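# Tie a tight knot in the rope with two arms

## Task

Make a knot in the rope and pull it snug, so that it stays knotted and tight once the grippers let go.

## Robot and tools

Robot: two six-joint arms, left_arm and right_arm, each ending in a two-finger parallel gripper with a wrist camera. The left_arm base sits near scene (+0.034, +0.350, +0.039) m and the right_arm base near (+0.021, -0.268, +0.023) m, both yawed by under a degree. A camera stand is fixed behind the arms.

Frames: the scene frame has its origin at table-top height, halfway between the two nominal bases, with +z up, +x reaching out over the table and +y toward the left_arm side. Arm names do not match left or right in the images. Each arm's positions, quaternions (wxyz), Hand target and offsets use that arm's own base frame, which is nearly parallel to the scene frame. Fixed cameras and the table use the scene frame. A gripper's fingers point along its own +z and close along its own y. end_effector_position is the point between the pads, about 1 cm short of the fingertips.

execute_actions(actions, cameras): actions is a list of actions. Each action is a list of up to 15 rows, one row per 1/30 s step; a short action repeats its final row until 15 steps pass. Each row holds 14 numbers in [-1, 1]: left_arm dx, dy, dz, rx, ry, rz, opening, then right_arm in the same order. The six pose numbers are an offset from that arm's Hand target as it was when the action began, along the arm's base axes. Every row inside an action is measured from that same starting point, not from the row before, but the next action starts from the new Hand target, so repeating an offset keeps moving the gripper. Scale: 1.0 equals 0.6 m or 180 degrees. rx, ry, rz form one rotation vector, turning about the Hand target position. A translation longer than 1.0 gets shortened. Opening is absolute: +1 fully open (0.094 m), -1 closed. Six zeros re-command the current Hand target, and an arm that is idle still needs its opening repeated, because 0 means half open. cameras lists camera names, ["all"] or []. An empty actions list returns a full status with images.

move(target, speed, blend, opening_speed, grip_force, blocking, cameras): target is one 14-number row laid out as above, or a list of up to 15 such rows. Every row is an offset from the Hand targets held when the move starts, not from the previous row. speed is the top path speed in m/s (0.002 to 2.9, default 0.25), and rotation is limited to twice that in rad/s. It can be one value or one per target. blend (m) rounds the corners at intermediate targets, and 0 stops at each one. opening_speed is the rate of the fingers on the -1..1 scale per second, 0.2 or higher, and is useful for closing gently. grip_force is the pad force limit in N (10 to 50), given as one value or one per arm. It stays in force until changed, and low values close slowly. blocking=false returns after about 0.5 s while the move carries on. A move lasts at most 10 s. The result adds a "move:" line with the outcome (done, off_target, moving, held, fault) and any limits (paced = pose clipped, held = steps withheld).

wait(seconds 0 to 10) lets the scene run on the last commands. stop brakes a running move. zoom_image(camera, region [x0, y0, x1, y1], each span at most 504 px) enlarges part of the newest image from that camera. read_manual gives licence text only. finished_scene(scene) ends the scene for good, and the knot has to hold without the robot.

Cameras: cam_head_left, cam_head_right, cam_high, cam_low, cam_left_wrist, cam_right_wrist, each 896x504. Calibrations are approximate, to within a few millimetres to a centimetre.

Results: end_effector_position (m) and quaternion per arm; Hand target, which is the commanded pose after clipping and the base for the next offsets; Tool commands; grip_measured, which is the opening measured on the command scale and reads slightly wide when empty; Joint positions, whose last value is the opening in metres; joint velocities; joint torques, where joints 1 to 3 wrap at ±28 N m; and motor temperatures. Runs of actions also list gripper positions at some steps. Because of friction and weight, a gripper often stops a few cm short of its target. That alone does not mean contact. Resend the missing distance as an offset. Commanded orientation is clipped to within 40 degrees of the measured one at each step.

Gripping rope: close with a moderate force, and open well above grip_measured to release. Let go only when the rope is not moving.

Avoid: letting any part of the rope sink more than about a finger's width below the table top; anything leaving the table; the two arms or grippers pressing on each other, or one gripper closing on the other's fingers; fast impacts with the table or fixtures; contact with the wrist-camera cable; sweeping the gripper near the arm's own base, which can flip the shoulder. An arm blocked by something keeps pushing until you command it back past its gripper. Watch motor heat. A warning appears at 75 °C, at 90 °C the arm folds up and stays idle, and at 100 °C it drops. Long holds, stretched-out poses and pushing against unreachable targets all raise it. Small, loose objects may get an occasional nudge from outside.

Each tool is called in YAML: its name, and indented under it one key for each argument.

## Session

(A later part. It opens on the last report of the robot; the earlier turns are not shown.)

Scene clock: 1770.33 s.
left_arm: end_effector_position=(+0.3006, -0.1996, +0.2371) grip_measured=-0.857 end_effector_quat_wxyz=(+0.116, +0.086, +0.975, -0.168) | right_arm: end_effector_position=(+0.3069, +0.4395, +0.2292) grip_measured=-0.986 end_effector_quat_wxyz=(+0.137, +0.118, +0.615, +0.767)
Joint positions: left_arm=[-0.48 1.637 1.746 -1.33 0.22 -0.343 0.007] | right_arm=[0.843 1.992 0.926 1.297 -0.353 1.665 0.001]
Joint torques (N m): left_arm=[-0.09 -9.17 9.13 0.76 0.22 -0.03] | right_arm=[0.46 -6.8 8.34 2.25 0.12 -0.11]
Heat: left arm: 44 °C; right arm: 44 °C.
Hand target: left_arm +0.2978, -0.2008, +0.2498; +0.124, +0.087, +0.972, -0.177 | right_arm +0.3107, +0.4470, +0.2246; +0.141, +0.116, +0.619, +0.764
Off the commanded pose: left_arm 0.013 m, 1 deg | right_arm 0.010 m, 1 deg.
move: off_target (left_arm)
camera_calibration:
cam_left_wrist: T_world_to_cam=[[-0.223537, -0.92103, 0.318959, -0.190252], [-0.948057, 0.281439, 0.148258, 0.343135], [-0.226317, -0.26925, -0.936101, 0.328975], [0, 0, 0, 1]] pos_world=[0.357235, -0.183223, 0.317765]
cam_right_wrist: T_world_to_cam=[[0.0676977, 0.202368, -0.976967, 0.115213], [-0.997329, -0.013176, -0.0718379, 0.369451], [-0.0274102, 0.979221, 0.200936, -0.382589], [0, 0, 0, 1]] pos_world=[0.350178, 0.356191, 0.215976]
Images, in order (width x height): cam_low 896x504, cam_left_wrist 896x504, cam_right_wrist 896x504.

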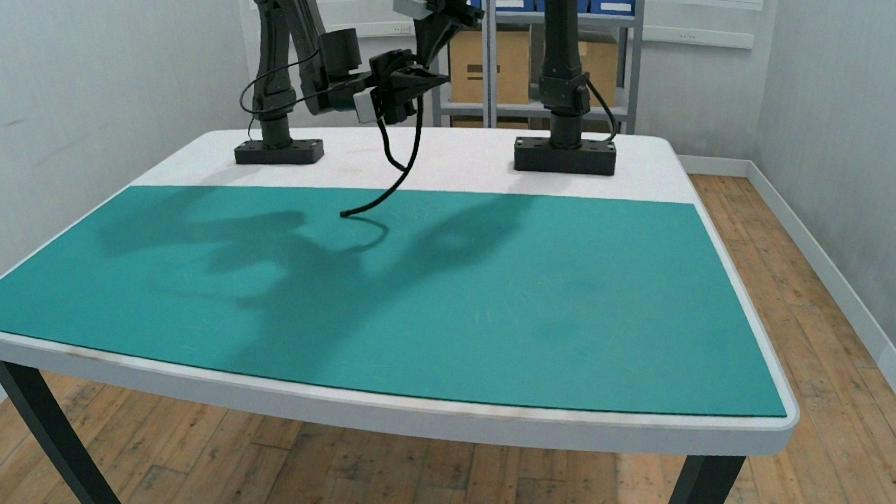

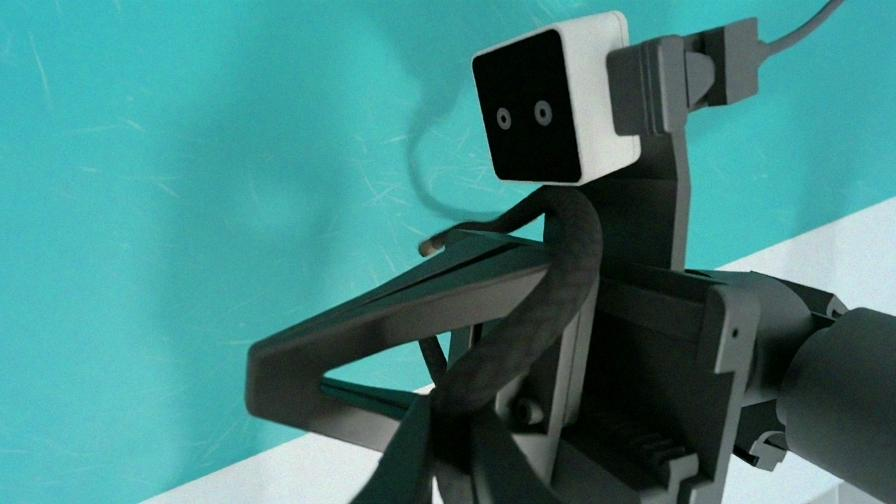

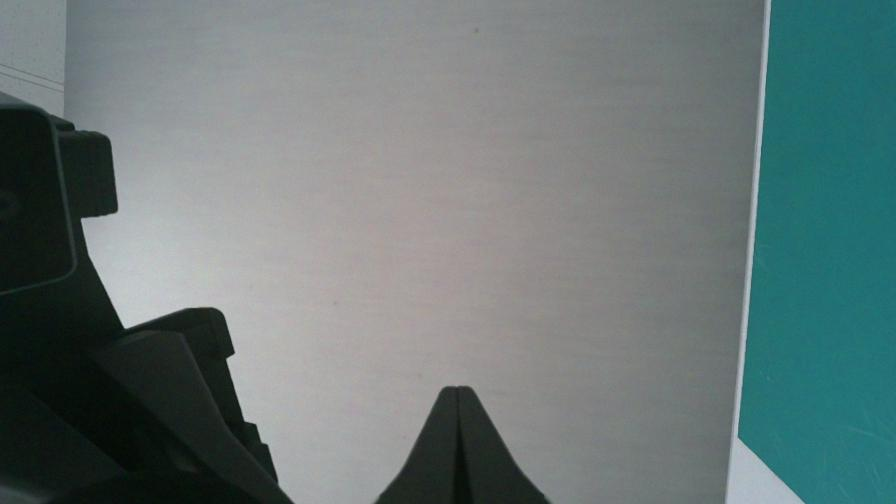

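move:
  target: [0,0,0,0,0,0,-0.45,0,0,0,0,0,0,-1]
  opening_speed: 0.3
  cameras: ["cam_left_wrist","cam_low"]

zoom_image:
  camera: "cam_low"
  region: [250, 30, 500, 250]

Scene clock: 1889.37 s.
left_arm: end_effector_position=(+0.3006, -0.1996, +0.2371) grip_measured=-0.452 end_effector_quat_wxyz=(+0.116, +0.086, +0.975, -0.168) | right_arm: end_effector_position=(+0.3070, +0.4395, +0.2288) grip_measured=-0.986 end_effector_quat_wxyz=(+0.137, +0.118, +0.616, +0.767)
Joint positions: left_arm=[-0.48 1.637 1.746 -1.33 0.22 -0.343 0.026] | right_arm=[0.843 1.992 0.926 1.295 -0.353 1.665 0.001]
Joint torques (N m): left_arm=[-0.09 -9.2 9.11 0.76 0.21 -0.03] | right_arm=[0.47 -6.79 8.35 2.26 0.09 -0.11]
Heat: left arm: 42 °C; right arm: 45 °C.
Hand target: left_arm +0.2978, -0.2008, +0.2498; +0.124, +0.087, +0.972, -0.177 | right_arm +0.3107, +0.4470, +0.2246; +0.141, +0.116, +0.619, +0.764
Off the commanded pose: left_arm 0.013 m, 1 deg | right_arm 0.009 m, 1 deg.
move: off_target (left_arm)
camera_calibration:
cam_left_wrist: T_world_to_cam=[[-0.223537, -0.92103, 0.318959, -0.190252], [-0.948057, 0.281439, 0.148258, 0.343135], [-0.226317, -0.26925, -0.936101, 0.328975], [0, 0, 0, 1]] pos_world=[0.357235, -0.183223, 0.317765]
Images, in order (width x height): cam_low 896x504, cam_left_wrist 896x504.

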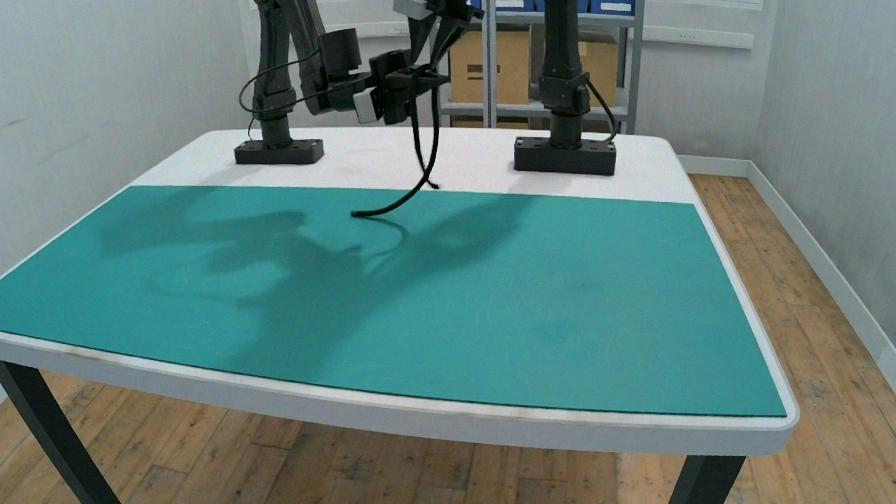

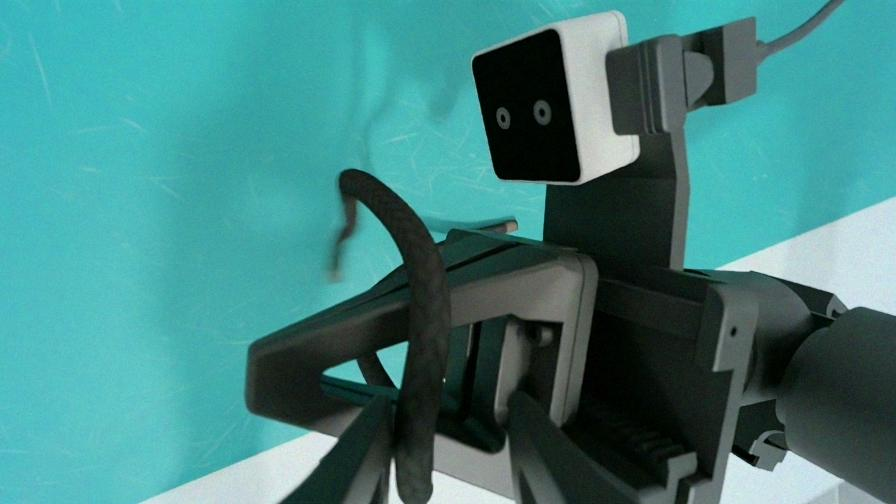

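Scaled by 2.016.

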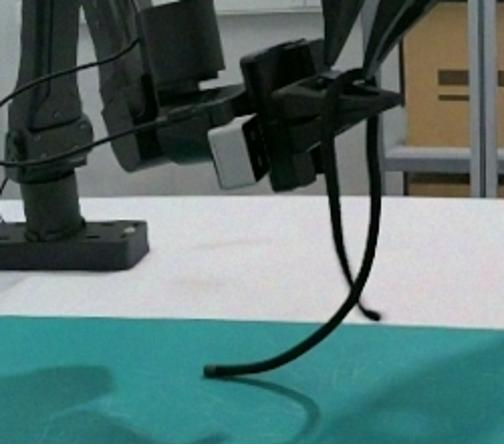

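move:
  target: [0.0,0.08,0.08,0,0,0,-0.45,0,0,0,0,0,0,-1]

move:
  target: [0.0,0.0,0.0,0,0,0,-0.45,-0.01,-0.12,-0.205,0,0,0,-1]
  speed: 0.12
  cameras: ["cam_left_wrist","cam_low","cam_high","cam_head_left"]

zoom_image:
  camera: "cam_low"
  region: [250, 60, 470, 280]

zoom_image:
  camera: "cam_high"
  region: [330, 100, 530, 300]

Scene clock: 1900.30 s.
left_arm: end_effector_position=(+0.3026, -0.1528, +0.2909) grip_measured=-0.452 end_effector_quat_wxyz=(+0.138, +0.080, +0.971, -0.177) | right_arm: end_effector_position=(+0.3070, +0.4395, +0.2288) grip_measured=-0.986 end_effector_quat_wxyz=(+0.137, +0.118, +0.616, +0.767)
Joint positions: left_arm=[-0.327 1.634 1.966 -1.538 0.272 -0.213 0.026] | right_arm=[0.843 1.992 0.926 1.295 -0.353 1.665 0.001]
Joint torques (N m): left_arm=[0.14 -7.88 7.71 0.75 0.27 0.08] | right_arm=[0.47 -6.78 8.34 2.25 0.1 -0.11]
Heat: left arm: 42 °C; right arm: 45 °C.
Hand target: left_arm +0.2978, -0.1530, +0.2978; +0.124, +0.087, +0.972, -0.177 | right_arm +0.3107, +0.4470, +0.2246; +0.141, +0.116, +0.619, +0.764
Off the commanded pose: left_arm 0.008 m, 2 deg | right_arm 0.009 m, 1 deg.
joint sent to its limit (left arm) — joint 4 (wrist pitch), lower limit. The joint targets still meet the commanded pose.
move: done

Scene clock: 1902.23 s.
left_arm: end_effector_position=(+0.3025, -0.1527, +0.2909) grip_measured=-0.452 end_effector_quat_wxyz=(+0.138, +0.080, +0.971, -0.176) | right_arm: end_effector_position=(+0.3055, +0.3795, +0.1027) grip_measured=-0.986 end_effector_quat_wxyz=(+0.115, +0.133, +0.686, +0.706)
Joint positions: left_arm=[-0.327 1.634 1.966 -1.539 0.272 -0.212 0.026] | right_arm=[0.71 2.178 0.692 1.513 -0.508 1.614 0.001]
Joint torques (N m): left_arm=[0.14 -7.9 7.72 0.75 0.26 0.09] | right_arm=[-0.58 -6.53 3.15 3.18 -0.01 -0.14]
Motor temperatures (°C): left_arm=[29 42 40 32 31 31 30] | right_arm=[30 38 42 46 30 31 31]
Heat: left arm: 42 °C; right arm: 46 °C.
Hand target: left_arm +0.2978, -0.1529, +0.2977; +0.124, +0.087, +0.972, -0.177 | right_arm +0.3047, +0.3749, +0.1015; +0.141, +0.116, +0.619, +0.764
Off the commanded pose: left_arm 0.008 m, 2 deg | right_arm 0.005 m, 11 deg.
joint sent to its limit (left arm) — joint 4 (wrist pitch), lower limit. The joint targets still meet the commanded pose.
joint sent to its limit (right arm) — joint 4 (wrist pitch), upper limit. The joint targets are off in orientation, not in position.
move: off_target (right_arm)
camera_calibration:
cam_left_wrist: T_world_to_cam=[[-0.222744, -0.91713, 0.330541, -0.166815], [-0.957407, 0.269696, 0.103133, 0.337966], [-0.183732, -0.29349, -0.93814, 0.376304], [0, 0, 0, 1]] pos_world=[0.355553, -0.133698, 0.373309]
Images, in order (width x height): cam_head_left 896x504, cam_high 896x504, cam_low 896x504, cam_left_wrist 896x504.

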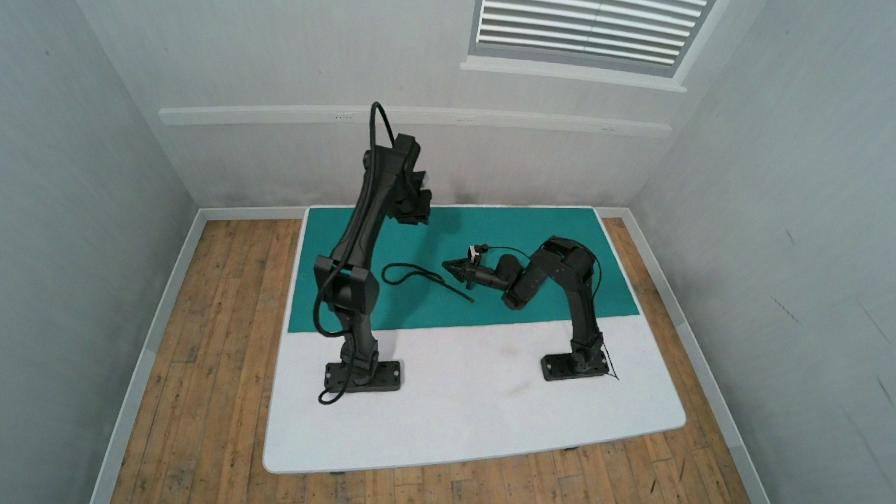

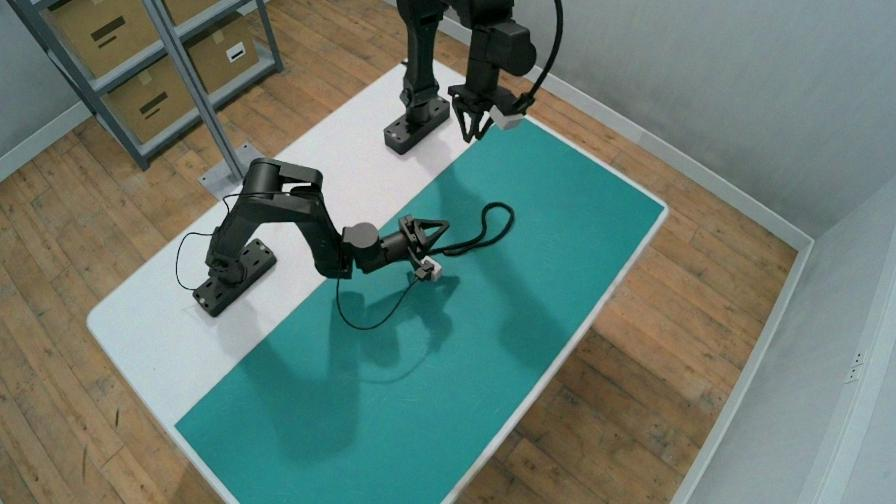

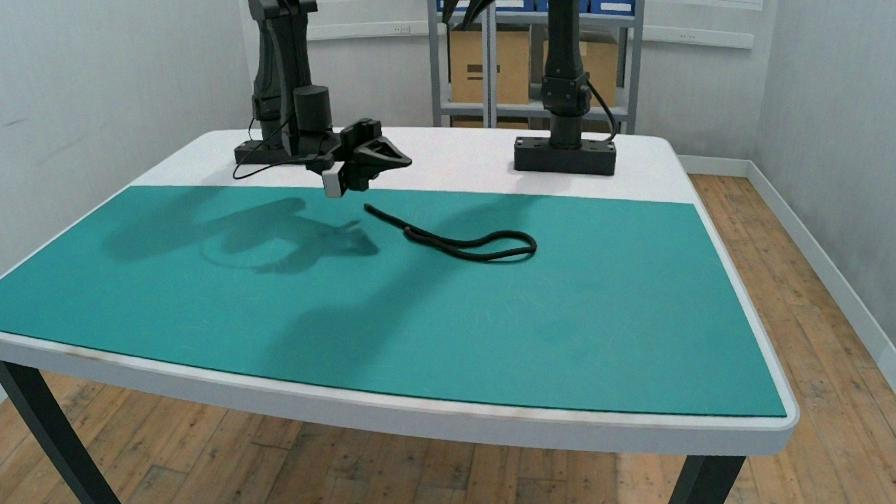

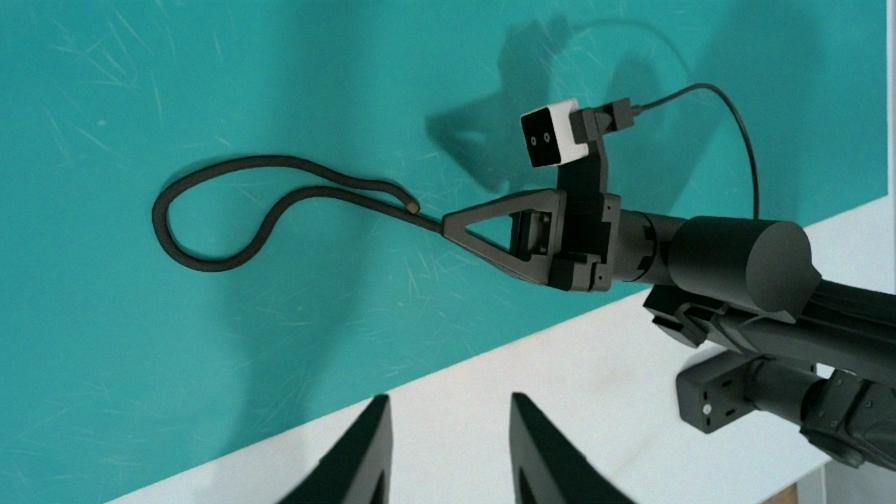

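Scaled by 2.291.

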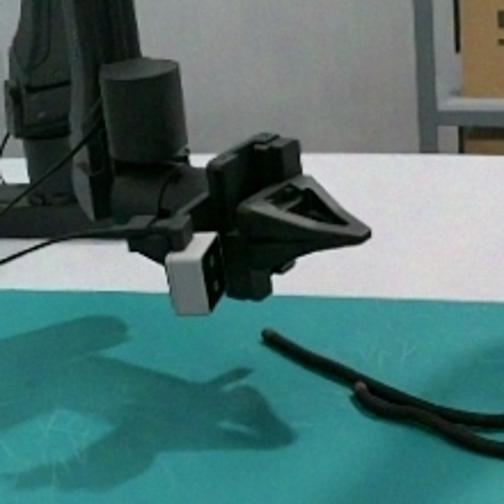

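Scaled by 2.520.

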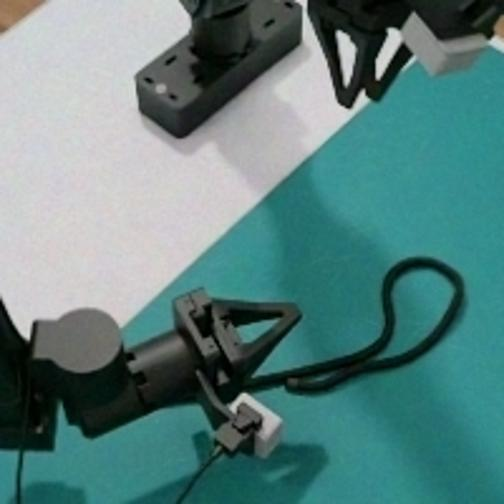

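move:
  target: [0.0,0,0,0,0,0,-0.45,-0.1,-0.45,0.12,0,0,0,-1]

move:
  target: [0.067,-0.125,-0.28,0.12,0.069,0,-0.4,0,0,0,0,0,0,-1]

move:
  target: [0,0,0,0,0,0.333,-0.4,0,0,0,0,0,0,-1]
  cameras: ["cam_left_wrist","cam_high"]

Scene clock: 1985.73 s.
left_arm: end_effector_position=(+0.3025, -0.1527, +0.2909) grip_measured=-0.452 end_effector_quat_wxyz=(+0.138, +0.080, +0.971, -0.176) | right_arm: end_effector_position=(+0.2480, +0.1060, +0.1667) grip_measured=-0.986 end_effector_quat_wxyz=(+0.113, +0.168, +0.683, +0.702)
Joint positions: left_arm=[-0.327 1.634 1.966 -1.539 0.272 -0.212 0.026] | right_arm=[-0.332 1.532 0.164 1.513 -1.501 1.797 0.001]
Joint torques (N m): left_arm=[0.14 -7.91 7.72 0.75 0.27 0.08] | right_arm=[-0.66 -4.55 3.51 2.4 0.06 0.05]
Heat: left arm: 40 °C; right arm: 50 °C.
Hand target: left_arm +0.2978, -0.1529, +0.2977; +0.124, +0.087, +0.972, -0.177 | right_arm +0.2447, +0.1049, +0.1734; +0.141, +0.117, +0.619, +0.764
Off the commanded pose: left_arm 0.008 m, 2 deg | right_arm 0.008 m, 12 deg.
joint sent to its limit (left arm) — joint 4 (wrist pitch), lower limit. The joint targets still meet the commanded pose.
joint sent to its limit (right arm) — joint 4 (wrist pitch), upper limit. The joint targets are off in orientation, not in position.
move: off_target (right_arm)

Scene clock: 1987.33 s.
left_arm: end_effector_position=(+0.3332, -0.2278, +0.1249) grip_measured=-0.402 end_effector_quat_wxyz=(-0.008, +0.093, +0.996, -0.003) | right_arm: end_effector_position=(+0.2480, +0.1059, +0.1666) grip_measured=-0.986 end_effector_quat_wxyz=(+0.113, +0.168, +0.683, +0.702)
Joint positions: left_arm=[-0.596 2.113 1.995 -1.464 0.014 -0.41 0.028] | right_arm=[-0.332 1.532 0.164 1.513 -1.502 1.798 0.001]
Joint torques (N m): left_arm=[0.14 -11.77 9.03 0.19 -0.15 -0.05] | right_arm=[-0.66 -4.57 3.52 2.4 0.02 0.01]
Heat: left arm: 40 °C; right arm: 49 °C.
Hand target: left_arm +0.3379, -0.2280, +0.1297; +0.000, +0.089, +0.996, +0.000 | right_arm +0.2447, +0.1049, +0.1734; +0.141, +0.117, +0.619, +0.764
Off the commanded pose: left_arm 0.007 m, 1 deg | right_arm 0.008 m, 12 deg.
joint sent to its limit (right arm) — joint 4 (wrist pitch), upper limit. The joint targets are off in orientation, not in position.
move: off_target (right_arm)

Scene clock: 1990.23 s.
left_arm: end_effector_position=(+0.3332, -0.2278, +0.1249) grip_measured=-0.402 end_effector_quat_wxyz=(-0.009, -0.416, +0.909, +0.001) | right_arm: end_effector_position=(+0.2480, +0.1059, +0.1666) grip_measured=-0.986 end_effector_quat_wxyz=(+0.113, +0.168, +0.683, +0.702)
Joint positions: left_arm=[-0.596 2.113 1.995 -1.464 0.013 -1.454 0.028] | right_arm=[-0.332 1.532 0.164 1.513 -1.502 1.798 0.001]
Joint torques (N m): left_arm=[0.12 -11.82 8.95 0.2 -0.15 -0.07] | right_arm=[-0.66 -4.59 3.51 2.41 0.01 0.02]
Heat: left arm: 41 °C; right arm: 49 °C.
Hand target: left_arm +0.3380, -0.2279, +0.1297; +0.000, -0.420, +0.907, +0.000 | right_arm +0.2447, +0.1049, +0.1734; +0.141, +0.117, +0.619, +0.764
Off the commanded pose: left_arm 0.007 m, 1 deg | right_arm 0.008 m, 12 deg.
joint sent to its limit (right arm) — joint 4 (wrist pitch), upper limit. The joint targets are off in orientation, not in position.
move: off_target (right_arm)
camera_calibration:
cam_left_wrist: T_world_to_cam=[[0.746903, -0.6649, 0.006537, -0.399078], [-0.601358, -0.671264, 0.433327, 0.0305273], [-0.283731, -0.327584, -0.901213, 0.225196], [0, 0, 0, 1]] pos_world=[0.380326, -0.171085, 0.19233]
Images, in order (width x height): cam_high 896x504, cam_left_wrist 896x504.

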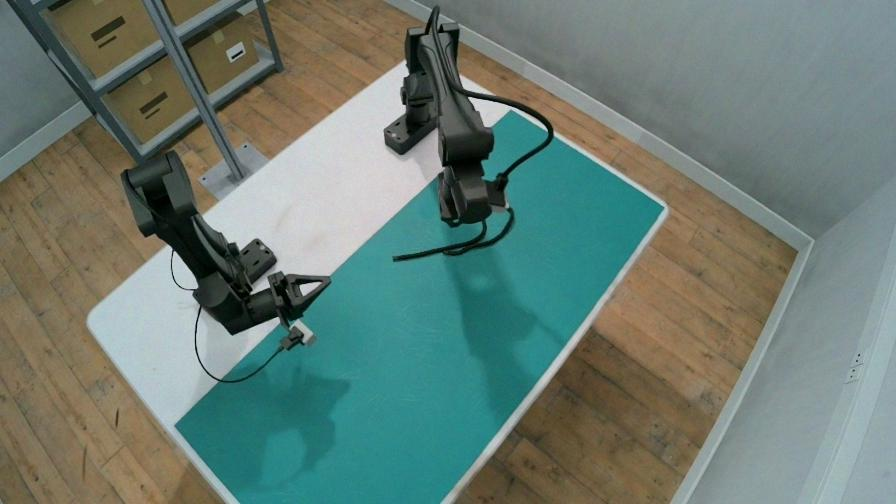

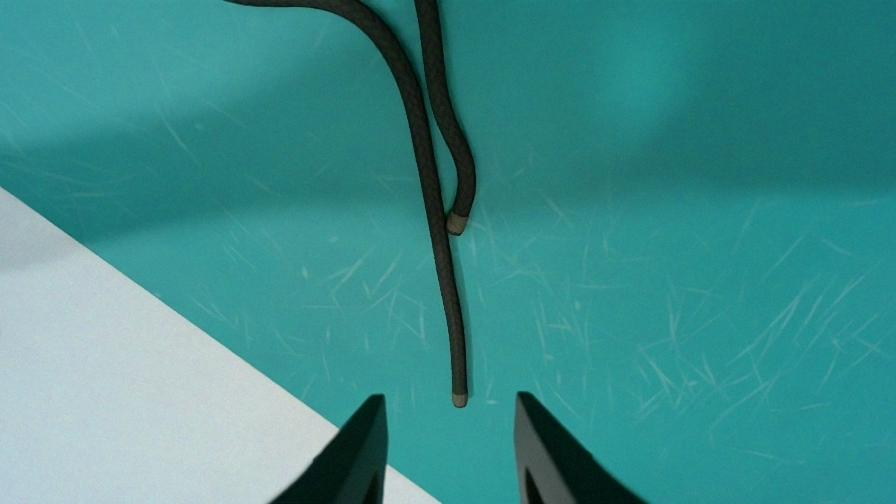

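move:
  target: [-0.135,-0.157,-0.083,0,0,-0.5,-0.4,-0.05,-0.15,0.17,0,0,0,-1]

move:
  target: [0,0,0,0,0,-0.5,-0.4,0,0,0,0,0,0,-1]
  cameras: ["cam_left_wrist","cam_high"]

Scene clock: 2028.17 s.
left_arm: end_effector_position=(+0.2572, -0.3240, +0.0921) grip_measured=-0.402 end_effector_quat_wxyz=(+0.006, +0.341, +0.940, -0.010) | right_arm: end_effector_position=(+0.2173, +0.0166, +0.2639) grip_measured=-0.986 end_effector_quat_wxyz=(+0.278, +0.336, +0.624, +0.649)
Joint positions: left_arm=[-0.897 2.113 1.865 -1.301 0.012 -0.201 0.028] | right_arm=[-0.907 0.648 0.24 0.831 -1.581 2.083 0.001]
Joint torques (N m): left_arm=[-0.1 -11.06 5.14 0.53 -0.13 0.06] | right_arm=[-0.61 -0.28 9.68 1.28 0.17 0.05]
Heat: left arm: 44 °C; right arm: 47 °C.
Hand target: left_arm +0.2570, -0.3222, +0.0799; +0.000, +0.345, +0.939, +0.000 | right_arm +0.2147, +0.0148, +0.2754; +0.141, +0.117, +0.619, +0.764
Off the commanded pose: left_arm 0.012 m, 1 deg | right_arm 0.012 m, 32 deg.
joint sent to its limit (right arm) — joint 5 (wrist yaw), lower limit; joint 6 (wrist roll), upper limit. The joint targets are off in orientation, not in position.
move: off_target (left_arm, right_arm)

Scene clock: 2032.13 s.
left_arm: end_effector_position=(+0.2590, -0.3234, +0.0921) grip_measured=-0.402 end_effector_quat_wxyz=(+0.012, +0.905, +0.425, +0.002) | right_arm: end_effector_position=(+0.2173, +0.0166, +0.2638) grip_measured=-0.986 end_effector_quat_wxyz=(+0.277, +0.336, +0.624, +0.649)
Joint positions: left_arm=[-0.897 2.113 1.865 -1.298 0.002 1.366 0.028] | right_arm=[-0.907 0.648 0.24 0.828 -1.581 2.083 0.001]
Joint torques (N m): left_arm=[-0.09 -10.96 5.27 0.48 -0.03 0.09] | right_arm=[-0.59 -0.28 9.73 1.27 0.17 0.05]
Heat: left arm: 44 °C; right arm: 46 °C.
Hand target: left_arm +0.2570, -0.3221, +0.0799; +0.000, +0.907, +0.420, +0.000 | right_arm +0.2147, +0.0149, +0.2754; +0.141, +0.116, +0.619, +0.764
Off the commanded pose: left_arm 0.012 m, 2 deg | right_arm 0.012 m, 32 deg.
joint sent to its limit (right arm) — joint 5 (wrist yaw), lower limit; joint 6 (wrist roll), upper limit. The joint targets are off in orientation, not in position.
move: off_target (left_arm, right_arm)
camera_calibration:
cam_left_wrist: T_world_to_cam=[[-0.760092, 0.649778, -0.00706189, 0.409677], [0.589086, 0.693603, 0.414599, 0.0707514], [0.274296, 0.310973, -0.909977, 0.206036], [0, 0, 0, 1]] pos_world=[0.213198, -0.379344, 0.161047]
Images, in order (width x height): cam_high 896x504, cam_left_wrist 896x504.

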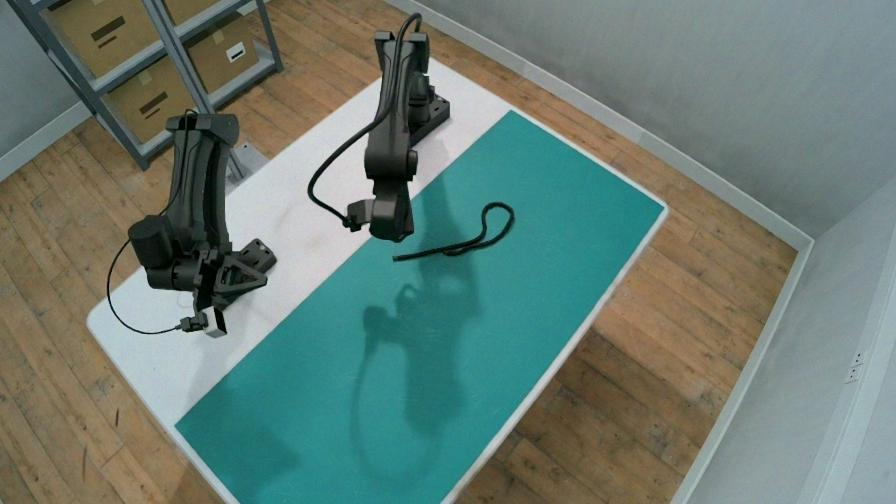

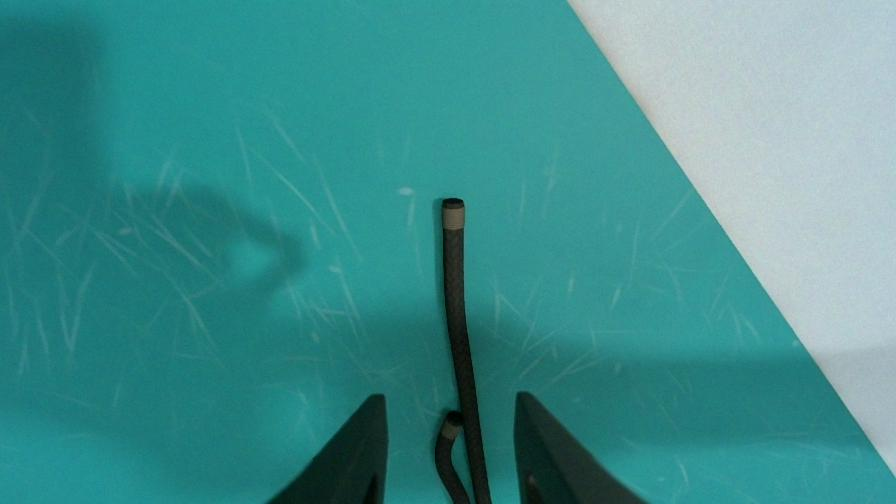

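move:
  target:
    - [0.006,0.004,-0.19,0,0,0,-0.4,0,0,0,0,0,0,-1]
    - [0.006,0.004,-0.19,0,0,0,-0.87,0,0,0,0,0,0,-1]
    - [0.1,0.1,0,0,0,0.22,-0.87,0,0,0,0,0,0,-1]
    - [0.235,0.103,-0.06,0,0,0.5,-0.87,0,0,0,0,0,0,-1]
  blend: [0,0,0.04,0]
  cameras: ["cam_left_wrist","cam_high"]

zoom_image:
  camera: "cam_high"
  region: [350, 130, 570, 330]

Scene clock: 2047.20 s.
left_arm: end_effector_position=(+0.3954, -0.2609, +0.0485) grip_measured=-0.866 end_effector_quat_wxyz=(+0.007, +0.349, +0.937, -0.002) | right_arm: end_effector_position=(+0.2173, +0.0166, +0.2638) grip_measured=-0.986 end_effector_quat_wxyz=(+0.277, +0.336, +0.624, +0.649)
Joint positions: left_arm=[-0.585 2.42 2.204 -1.341 0.002 0.128 0.006] | right_arm=[-0.907 0.648 0.24 0.828 -1.581 2.083 0.001]
Joint torques (N m): left_arm=[0.4 -12.55 9.29 0.17 -0.02 -0.02] | right_arm=[-0.61 -0.27 9.73 1.26 0.17 0.06]
Heat: left arm: 44 °C; right arm: 45 °C.
Hand target: left_arm +0.3980, -0.2604, +0.0440; +0.000, +0.344, +0.939, -0.001 | right_arm +0.2147, +0.0149, +0.2754; +0.141, +0.116, +0.619, +0.764
Off the commanded pose: left_arm 0.005 m, 1 deg | right_arm 0.012 m, 32 deg.
joint sent to its limit (right arm) — joint 5 (wrist yaw), lower limit; joint 6 (wrist roll), upper limit. The joint targets are off in orientation, not in position.
move: off_target (right_arm); target 2's new opening was sent with left_arm's hand 0.015 m and 1 deg from that target
camera_calibration:
cam_left_wrist: T_world_to_cam=[[-0.664978, -0.746697, 0.0157415, 0.0693424], [-0.677712, 0.612131, 0.407434, 0.445037], [-0.313866, 0.260266, -0.913099, 0.329019], [0, 0, 0, 1]] pos_world=[0.450986, -0.306276, 0.118012]
Images, in order (width x height): cam_high 896x504, cam_left_wrist 896x504.

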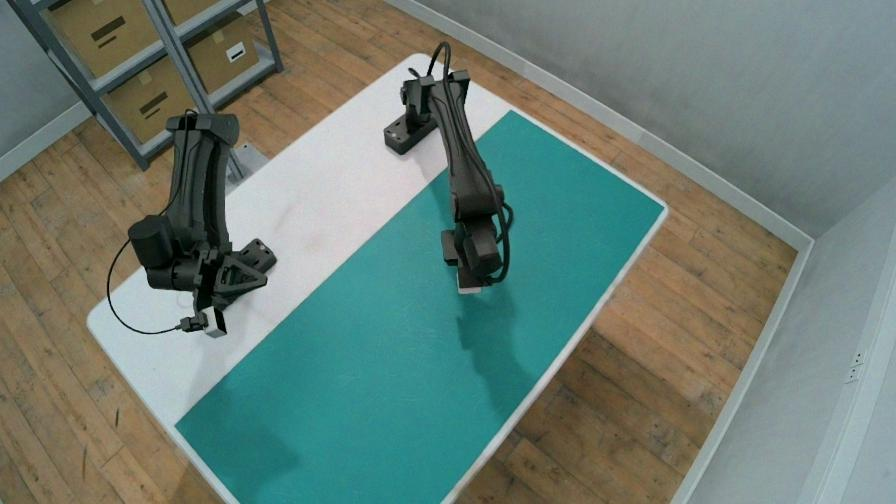

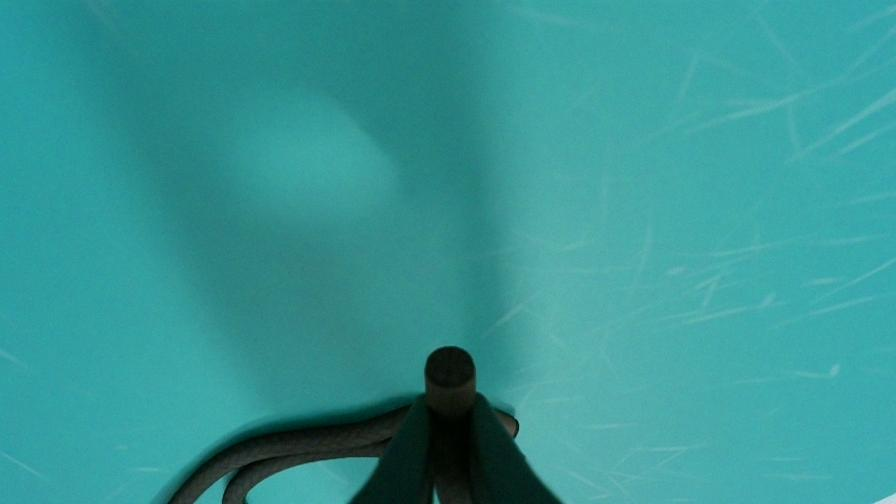

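Scaled by 2.291.

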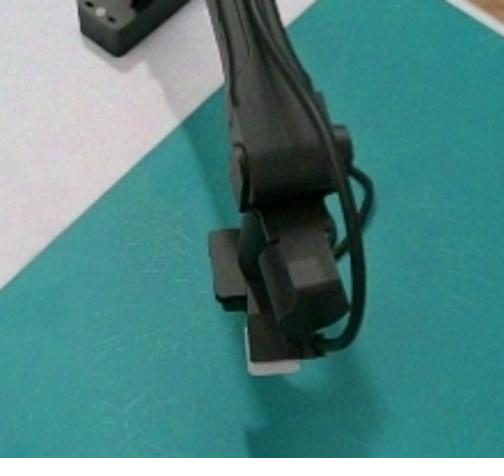

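move:
  target:
    - [0.037,0.042,-0.107,0,0,0.389,-0.87,0,0,0,0,0,0,-1]
    - [0.037,0.042,-0.107,0,0,0.389,-0.4,0,0,0,0,0,0,-1]
    - [0.037,0.042,0.15,0,0,0.389,-0.4,0,0,0,0,0,0,-1]
    - [-0.1,0.1,0.2,0,0,0.389,-0.4,0,0,0,0,0,0,-1]
  blend: [0,0,0.04,0]
  cameras: ["cam_left_wrist","cam_high"]

zoom_image:
  camera: "cam_high"
  region: [350, 130, 570, 330]

Scene clock: 2059.97 s.
left_arm: end_effector_position=(+0.3450, -0.2030, +0.1622) grip_measured=-0.402 end_effector_quat_wxyz=(+0.012, -0.255, +0.967, -0.013) | right_arm: end_effector_position=(+0.2173, +0.0166, +0.2638) grip_measured=-0.986 end_effector_quat_wxyz=(+0.277, +0.336, +0.624, +0.649)
Joint positions: left_arm=[-0.534 2.075 2.087 -1.548 0.002 -1.049 0.028] | right_arm=[-0.907 0.648 0.24 0.828 -1.581 2.083 0.001]
Joint torques (N m): left_arm=[-0.23 -13.49 4.98 0.27 -0.04 -0.06] | right_arm=[-0.59 -0.28 9.73 1.27 0.17 0.06]
Heat: left arm: 46 °C; right arm: 44 °C.
Hand target: left_arm +0.3381, -0.2004, +0.1641; +0.001, -0.256, +0.967, -0.001 | right_arm +0.2147, +0.0149, +0.2754; +0.141, +0.116, +0.619, +0.764
Off the commanded pose: left_arm 0.008 m, 2 deg | right_arm 0.012 m, 32 deg.
joint sent to its limit (left arm) — joint 4 (wrist pitch), lower limit. The joint targets still meet the commanded pose.
joint sent to its limit (right arm) — joint 5 (wrist yaw), lower limit; joint 6 (wrist roll), upper limit. The joint targets are off in orientation, not in position.
move: off_target (right_arm); target 2's new opening was sent with left_arm's hand 0.019 m and 2 deg from that target
camera_calibration:
cam_left_wrist: T_world_to_cam=[[0.478667, -0.876766, 0.0464759, -0.348663], [-0.811355, -0.421486, 0.405034, 0.165813], [-0.335531, -0.231585, -0.91312, 0.30962], [0, 0, 0, 1]] pos_world=[0.405314, -0.164105, 0.231765]
Images, in order (width x height): cam_high 896x504, cam_left_wrist 896x504.

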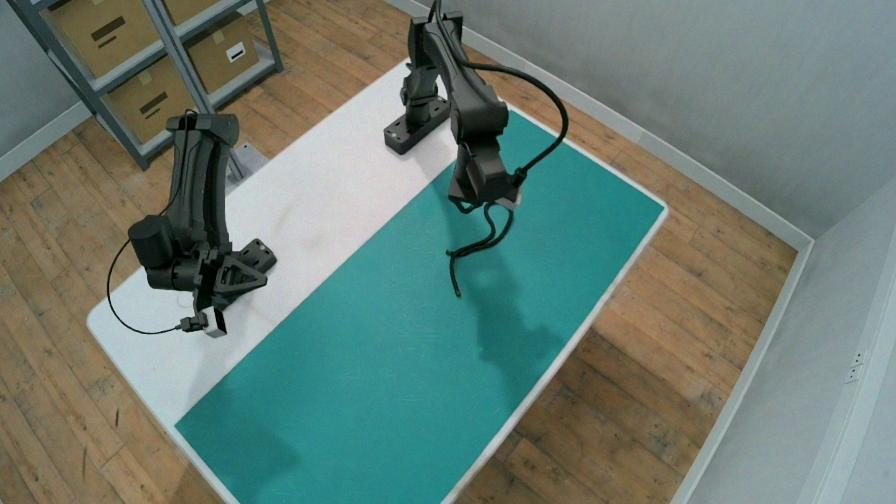

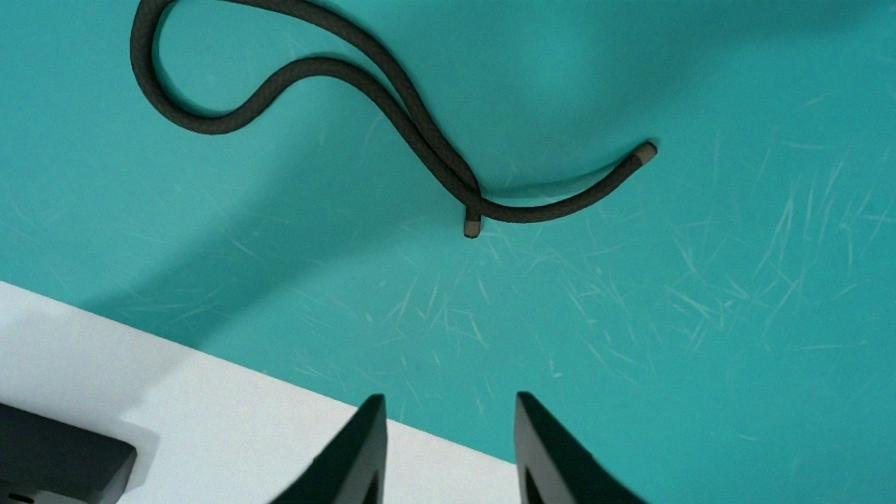

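Scaled by 2.291.

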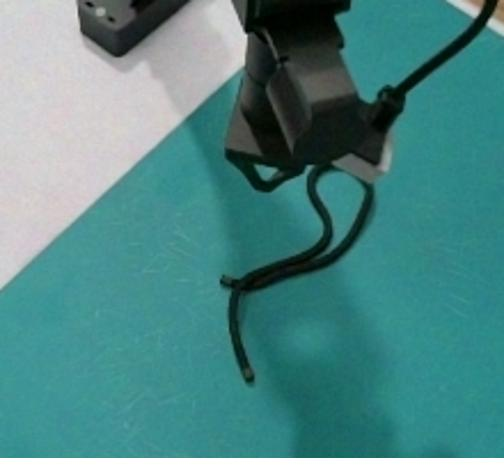

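move:
  target: [-0.1,0.25,0.03,0,0,0,-0.4,0.075,0.3,-0.1,-0.579,-0.046,0.2036,-0.6]

move:
  target: [0,0,0,0,0,0,-0.4,0.1,0.27,-0.12,0,0,0,-0.6]
  cameras: ["cam_left_wrist","cam_high","cam_right_wrist"]

Scene clock: 2089.87 s.
left_arm: end_effector_position=(+0.2849, -0.0532, +0.1810) grip_measured=-0.402 end_effector_quat_wxyz=(+0.002, -0.257, +0.967, -0.002) | right_arm: end_effector_position=(+0.2555, +0.1927, +0.2115) grip_measured=-0.603 end_effector_quat_wxyz=(+0.096, -0.134, +0.695, +0.700)
Joint positions: left_arm=[-0.187 1.653 1.612 -1.525 0.002 -0.706 0.028] | right_arm=[0.044 1.598 0.525 1.302 -1.581 1.475 0.019]
Joint torques (N m): left_arm=[0.4 -9.85 4.96 0.27 -0.03 0.04] | right_arm=[0.57 -3.78 7.5 1.85 0.08 -0.08]
Heat: left arm: 44 °C; right arm: 43 °C.
Hand target: left_arm +0.2781, -0.0504, +0.1821; +0.001, -0.256, +0.967, -0.001 | right_arm +0.2597, +0.1949, +0.2154; +0.057, -0.204, +0.883, +0.419
Off the commanded pose: left_arm 0.007 m, 0 deg | right_arm 0.006 m, 90 deg; orientation clipped.
joint sent to its limit (right arm) — joint 5 (wrist yaw), lower limit. The joint targets are off in orientation, not in position.
move: off_target (right_arm); limits=paced

Scene clock: 2092.60 s.
left_arm: end_effector_position=(+0.2849, -0.0532, +0.1810) grip_measured=-0.402 end_effector_quat_wxyz=(+0.002, -0.256, +0.967, -0.002) | right_arm: end_effector_position=(+0.3188, +0.3507, +0.1446) grip_measured=-0.603 end_effector_quat_wxyz=(+0.061, -0.196, +0.884, +0.420)
Joint positions: left_arm=[-0.187 1.653 1.612 -1.525 0.002 -0.705 0.028] | right_arm=[0.571 1.914 1.49 -0.626 -0.742 0.341 0.019]
Joint torques (N m): left_arm=[0.4 -9.85 4.96 0.28 -0.03 0.06] | right_arm=[0.73 -7.19 9.63 1.36 -0.3 -0.1]
Heat: left arm: 44 °C; right arm: 43 °C.
Hand target: left_arm +0.2781, -0.0504, +0.1821; +0.001, -0.256, +0.967, -0.001 | right_arm +0.3197, +0.3569, +0.1435; +0.057, -0.204, +0.883, +0.419
Off the commanded pose: left_arm 0.007 m, 0 deg | right_arm 0.006 m, 1 deg.
move: done
camera_calibration:
cam_left_wrist: T_world_to_cam=[[0.482479, -0.875677, 0.0200965, -0.185576], [-0.799647, -0.430993, 0.418102, 0.166397], [-0.357461, -0.217796, -0.908178, 0.347343], [0, 0, 0, 1]] pos_world=[0.346757, -0.0151387, 0.249608]
cam_right_wrist: T_world_to_cam=[[0.400535, -0.570996, -0.716613, 0.177208], [-0.826465, -0.562828, -0.0134741, 0.504043], [-0.395636, 0.597652, -0.697341, 0.102728], [0, 0, 0, 1]] pos_world=[0.386239, 0.323479, 0.205418]
Images, in order (width x height): cam_high 896x504, cam_left_wrist 896x504, cam_right_wrist 896x504.

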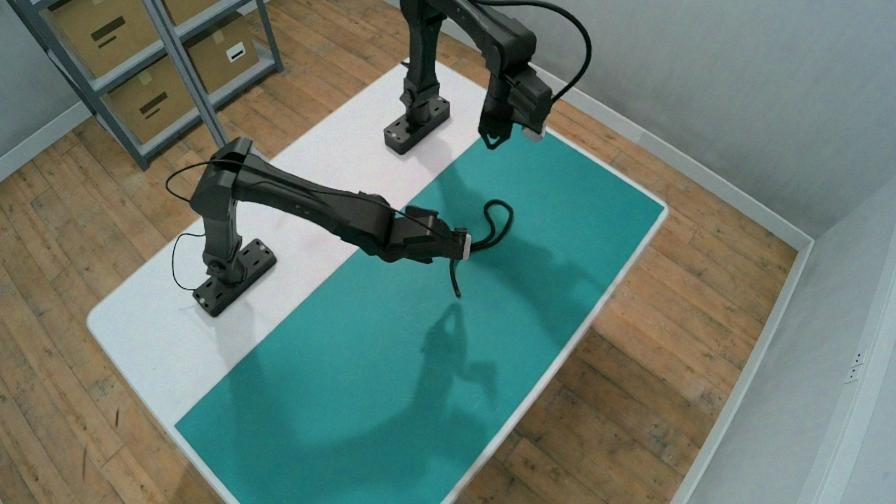

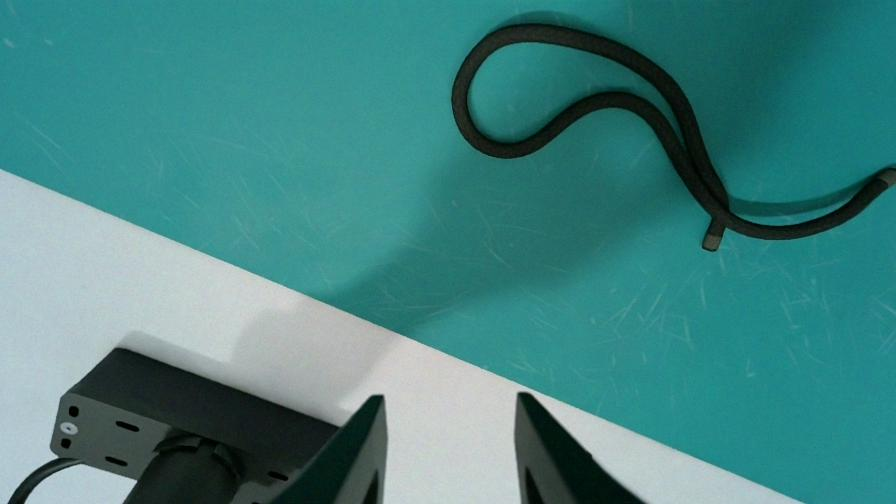

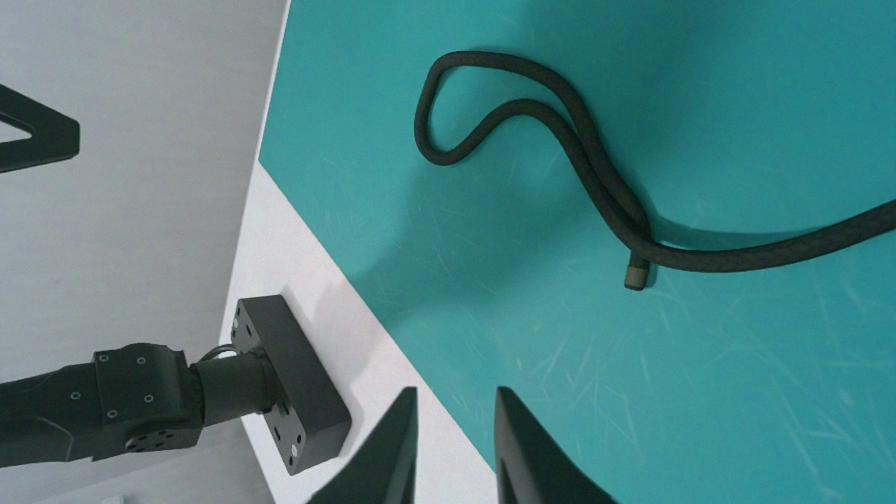

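move:
  target: [0,0,0,0,0,0,-0.4,0.004,0.03,-0.1,-0.276,-0.035,0.0207,-0.6]
  cameras: ["cam_right_wrist"]

Scene clock: 2104.33 s.
left_arm: end_effector_position=(+0.2849, -0.0532, +0.1810) grip_measured=-0.402 end_effector_quat_wxyz=(+0.002, -0.256, +0.967, -0.002) | right_arm: end_effector_position=(+0.3210, +0.3739, +0.0916) grip_measured=-0.603 end_effector_quat_wxyz=(+0.023, -0.260, +0.965, +0.020)
Joint positions: left_arm=[-0.187 1.653 1.612 -1.525 0.002 -0.705 0.028] | right_arm=[0.856 2.525 2.568 -1.552 -0.008 0.329 0.019]
Joint torques (N m): left_arm=[0.43 -9.85 4.93 0.27 -0.03 0.05] | right_arm=[0.24 -9.85 8.57 0.47 0.07 0.1]
Heat: left arm: 44 °C; right arm: 43 °C.
Hand target: left_arm +0.2781, -0.0504, +0.1821; +0.001, -0.256, +0.967, -0.001 | right_arm +0.3221, +0.3749, +0.0834; +0.000, -0.259, +0.966, +0.000
Off the commanded pose: left_arm 0.007 m, 0 deg | right_arm 0.008 m, 4 deg.
joint sent to its limit (right arm) — joint 4 (wrist pitch), lower limit. The joint targets are off in orientation, not in position.
move: off_target (right_arm)
camera_calibration:
cam_right_wrist: T_world_to_cam=[[0.506239, -0.862026, -0.0251506, 0.163115], [-0.811644, -0.486103, 0.323942, 0.453813], [-0.291472, -0.143579, -0.945743, 0.319157], [0, 0, 0, 1]] pos_world=[0.378785, 0.407033, 0.158934]
Images, in order (width x height): cam_right_wrist 896x504.

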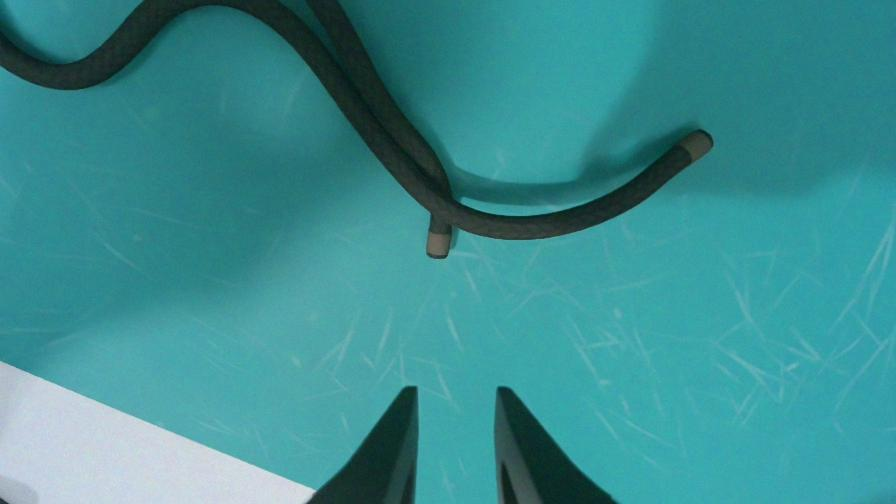

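move:
  target: [0,0,0,0,0,0,-0.4,0.006,0.019,-0.172,0,0,0,-0.5]
  cameras: ["cam_right_wrist"]

Scene clock: 2111.23 s.
left_arm: end_effector_position=(+0.2849, -0.0532, +0.1810) grip_measured=-0.402 end_effector_quat_wxyz=(+0.002, -0.256, +0.967, -0.002) | right_arm: end_effector_position=(+0.3248, +0.3810, -0.0051) grip_measured=-0.502 end_effector_quat_wxyz=(-0.002, -0.258, +0.966, +0.003)
Joint positions: left_arm=[-0.187 1.653 1.612 -1.525 0.002 -0.705 0.028] | right_arm=[0.86 2.619 2.359 -1.311 -0.007 0.339 0.023]
Joint torques (N m): left_arm=[0.42 -9.85 4.93 0.27 -0.03 0.04] | right_arm=[0.61 -10.51 6.99 0.75 0.06 0.11]
Heat: left arm: 44 °C; right arm: 42 °C.
Hand target: left_arm +0.2781, -0.0504, +0.1821; +0.001, -0.256, +0.967, -0.001 | right_arm +0.3258, +0.3863, -0.0197; +0.000, -0.259, +0.966, +0.000
Off the commanded pose: left_arm 0.007 m, 0 deg | right_arm 0.016 m, 0 deg.
move: off_target (right_arm)
camera_calibration:
cam_right_wrist: T_world_to_cam=[[0.501024, -0.865421, -0.00461914, 0.167996], [-0.800111, -0.465235, 0.378654, 0.480225], [-0.329844, -0.186019, -0.925527, 0.258609], [0, 0, 0, 1]] pos_world=[0.385364, 0.416911, 0.0582862]
Images, in order (width x height): cam_right_wrist 896x504.

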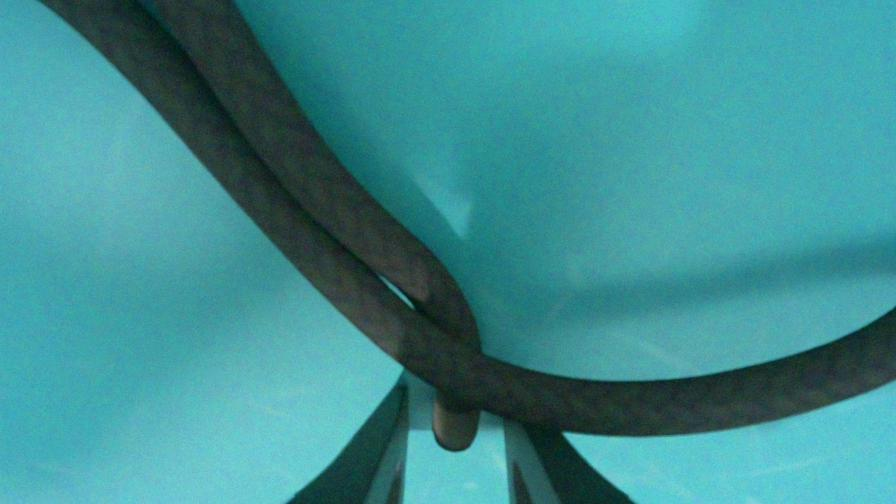

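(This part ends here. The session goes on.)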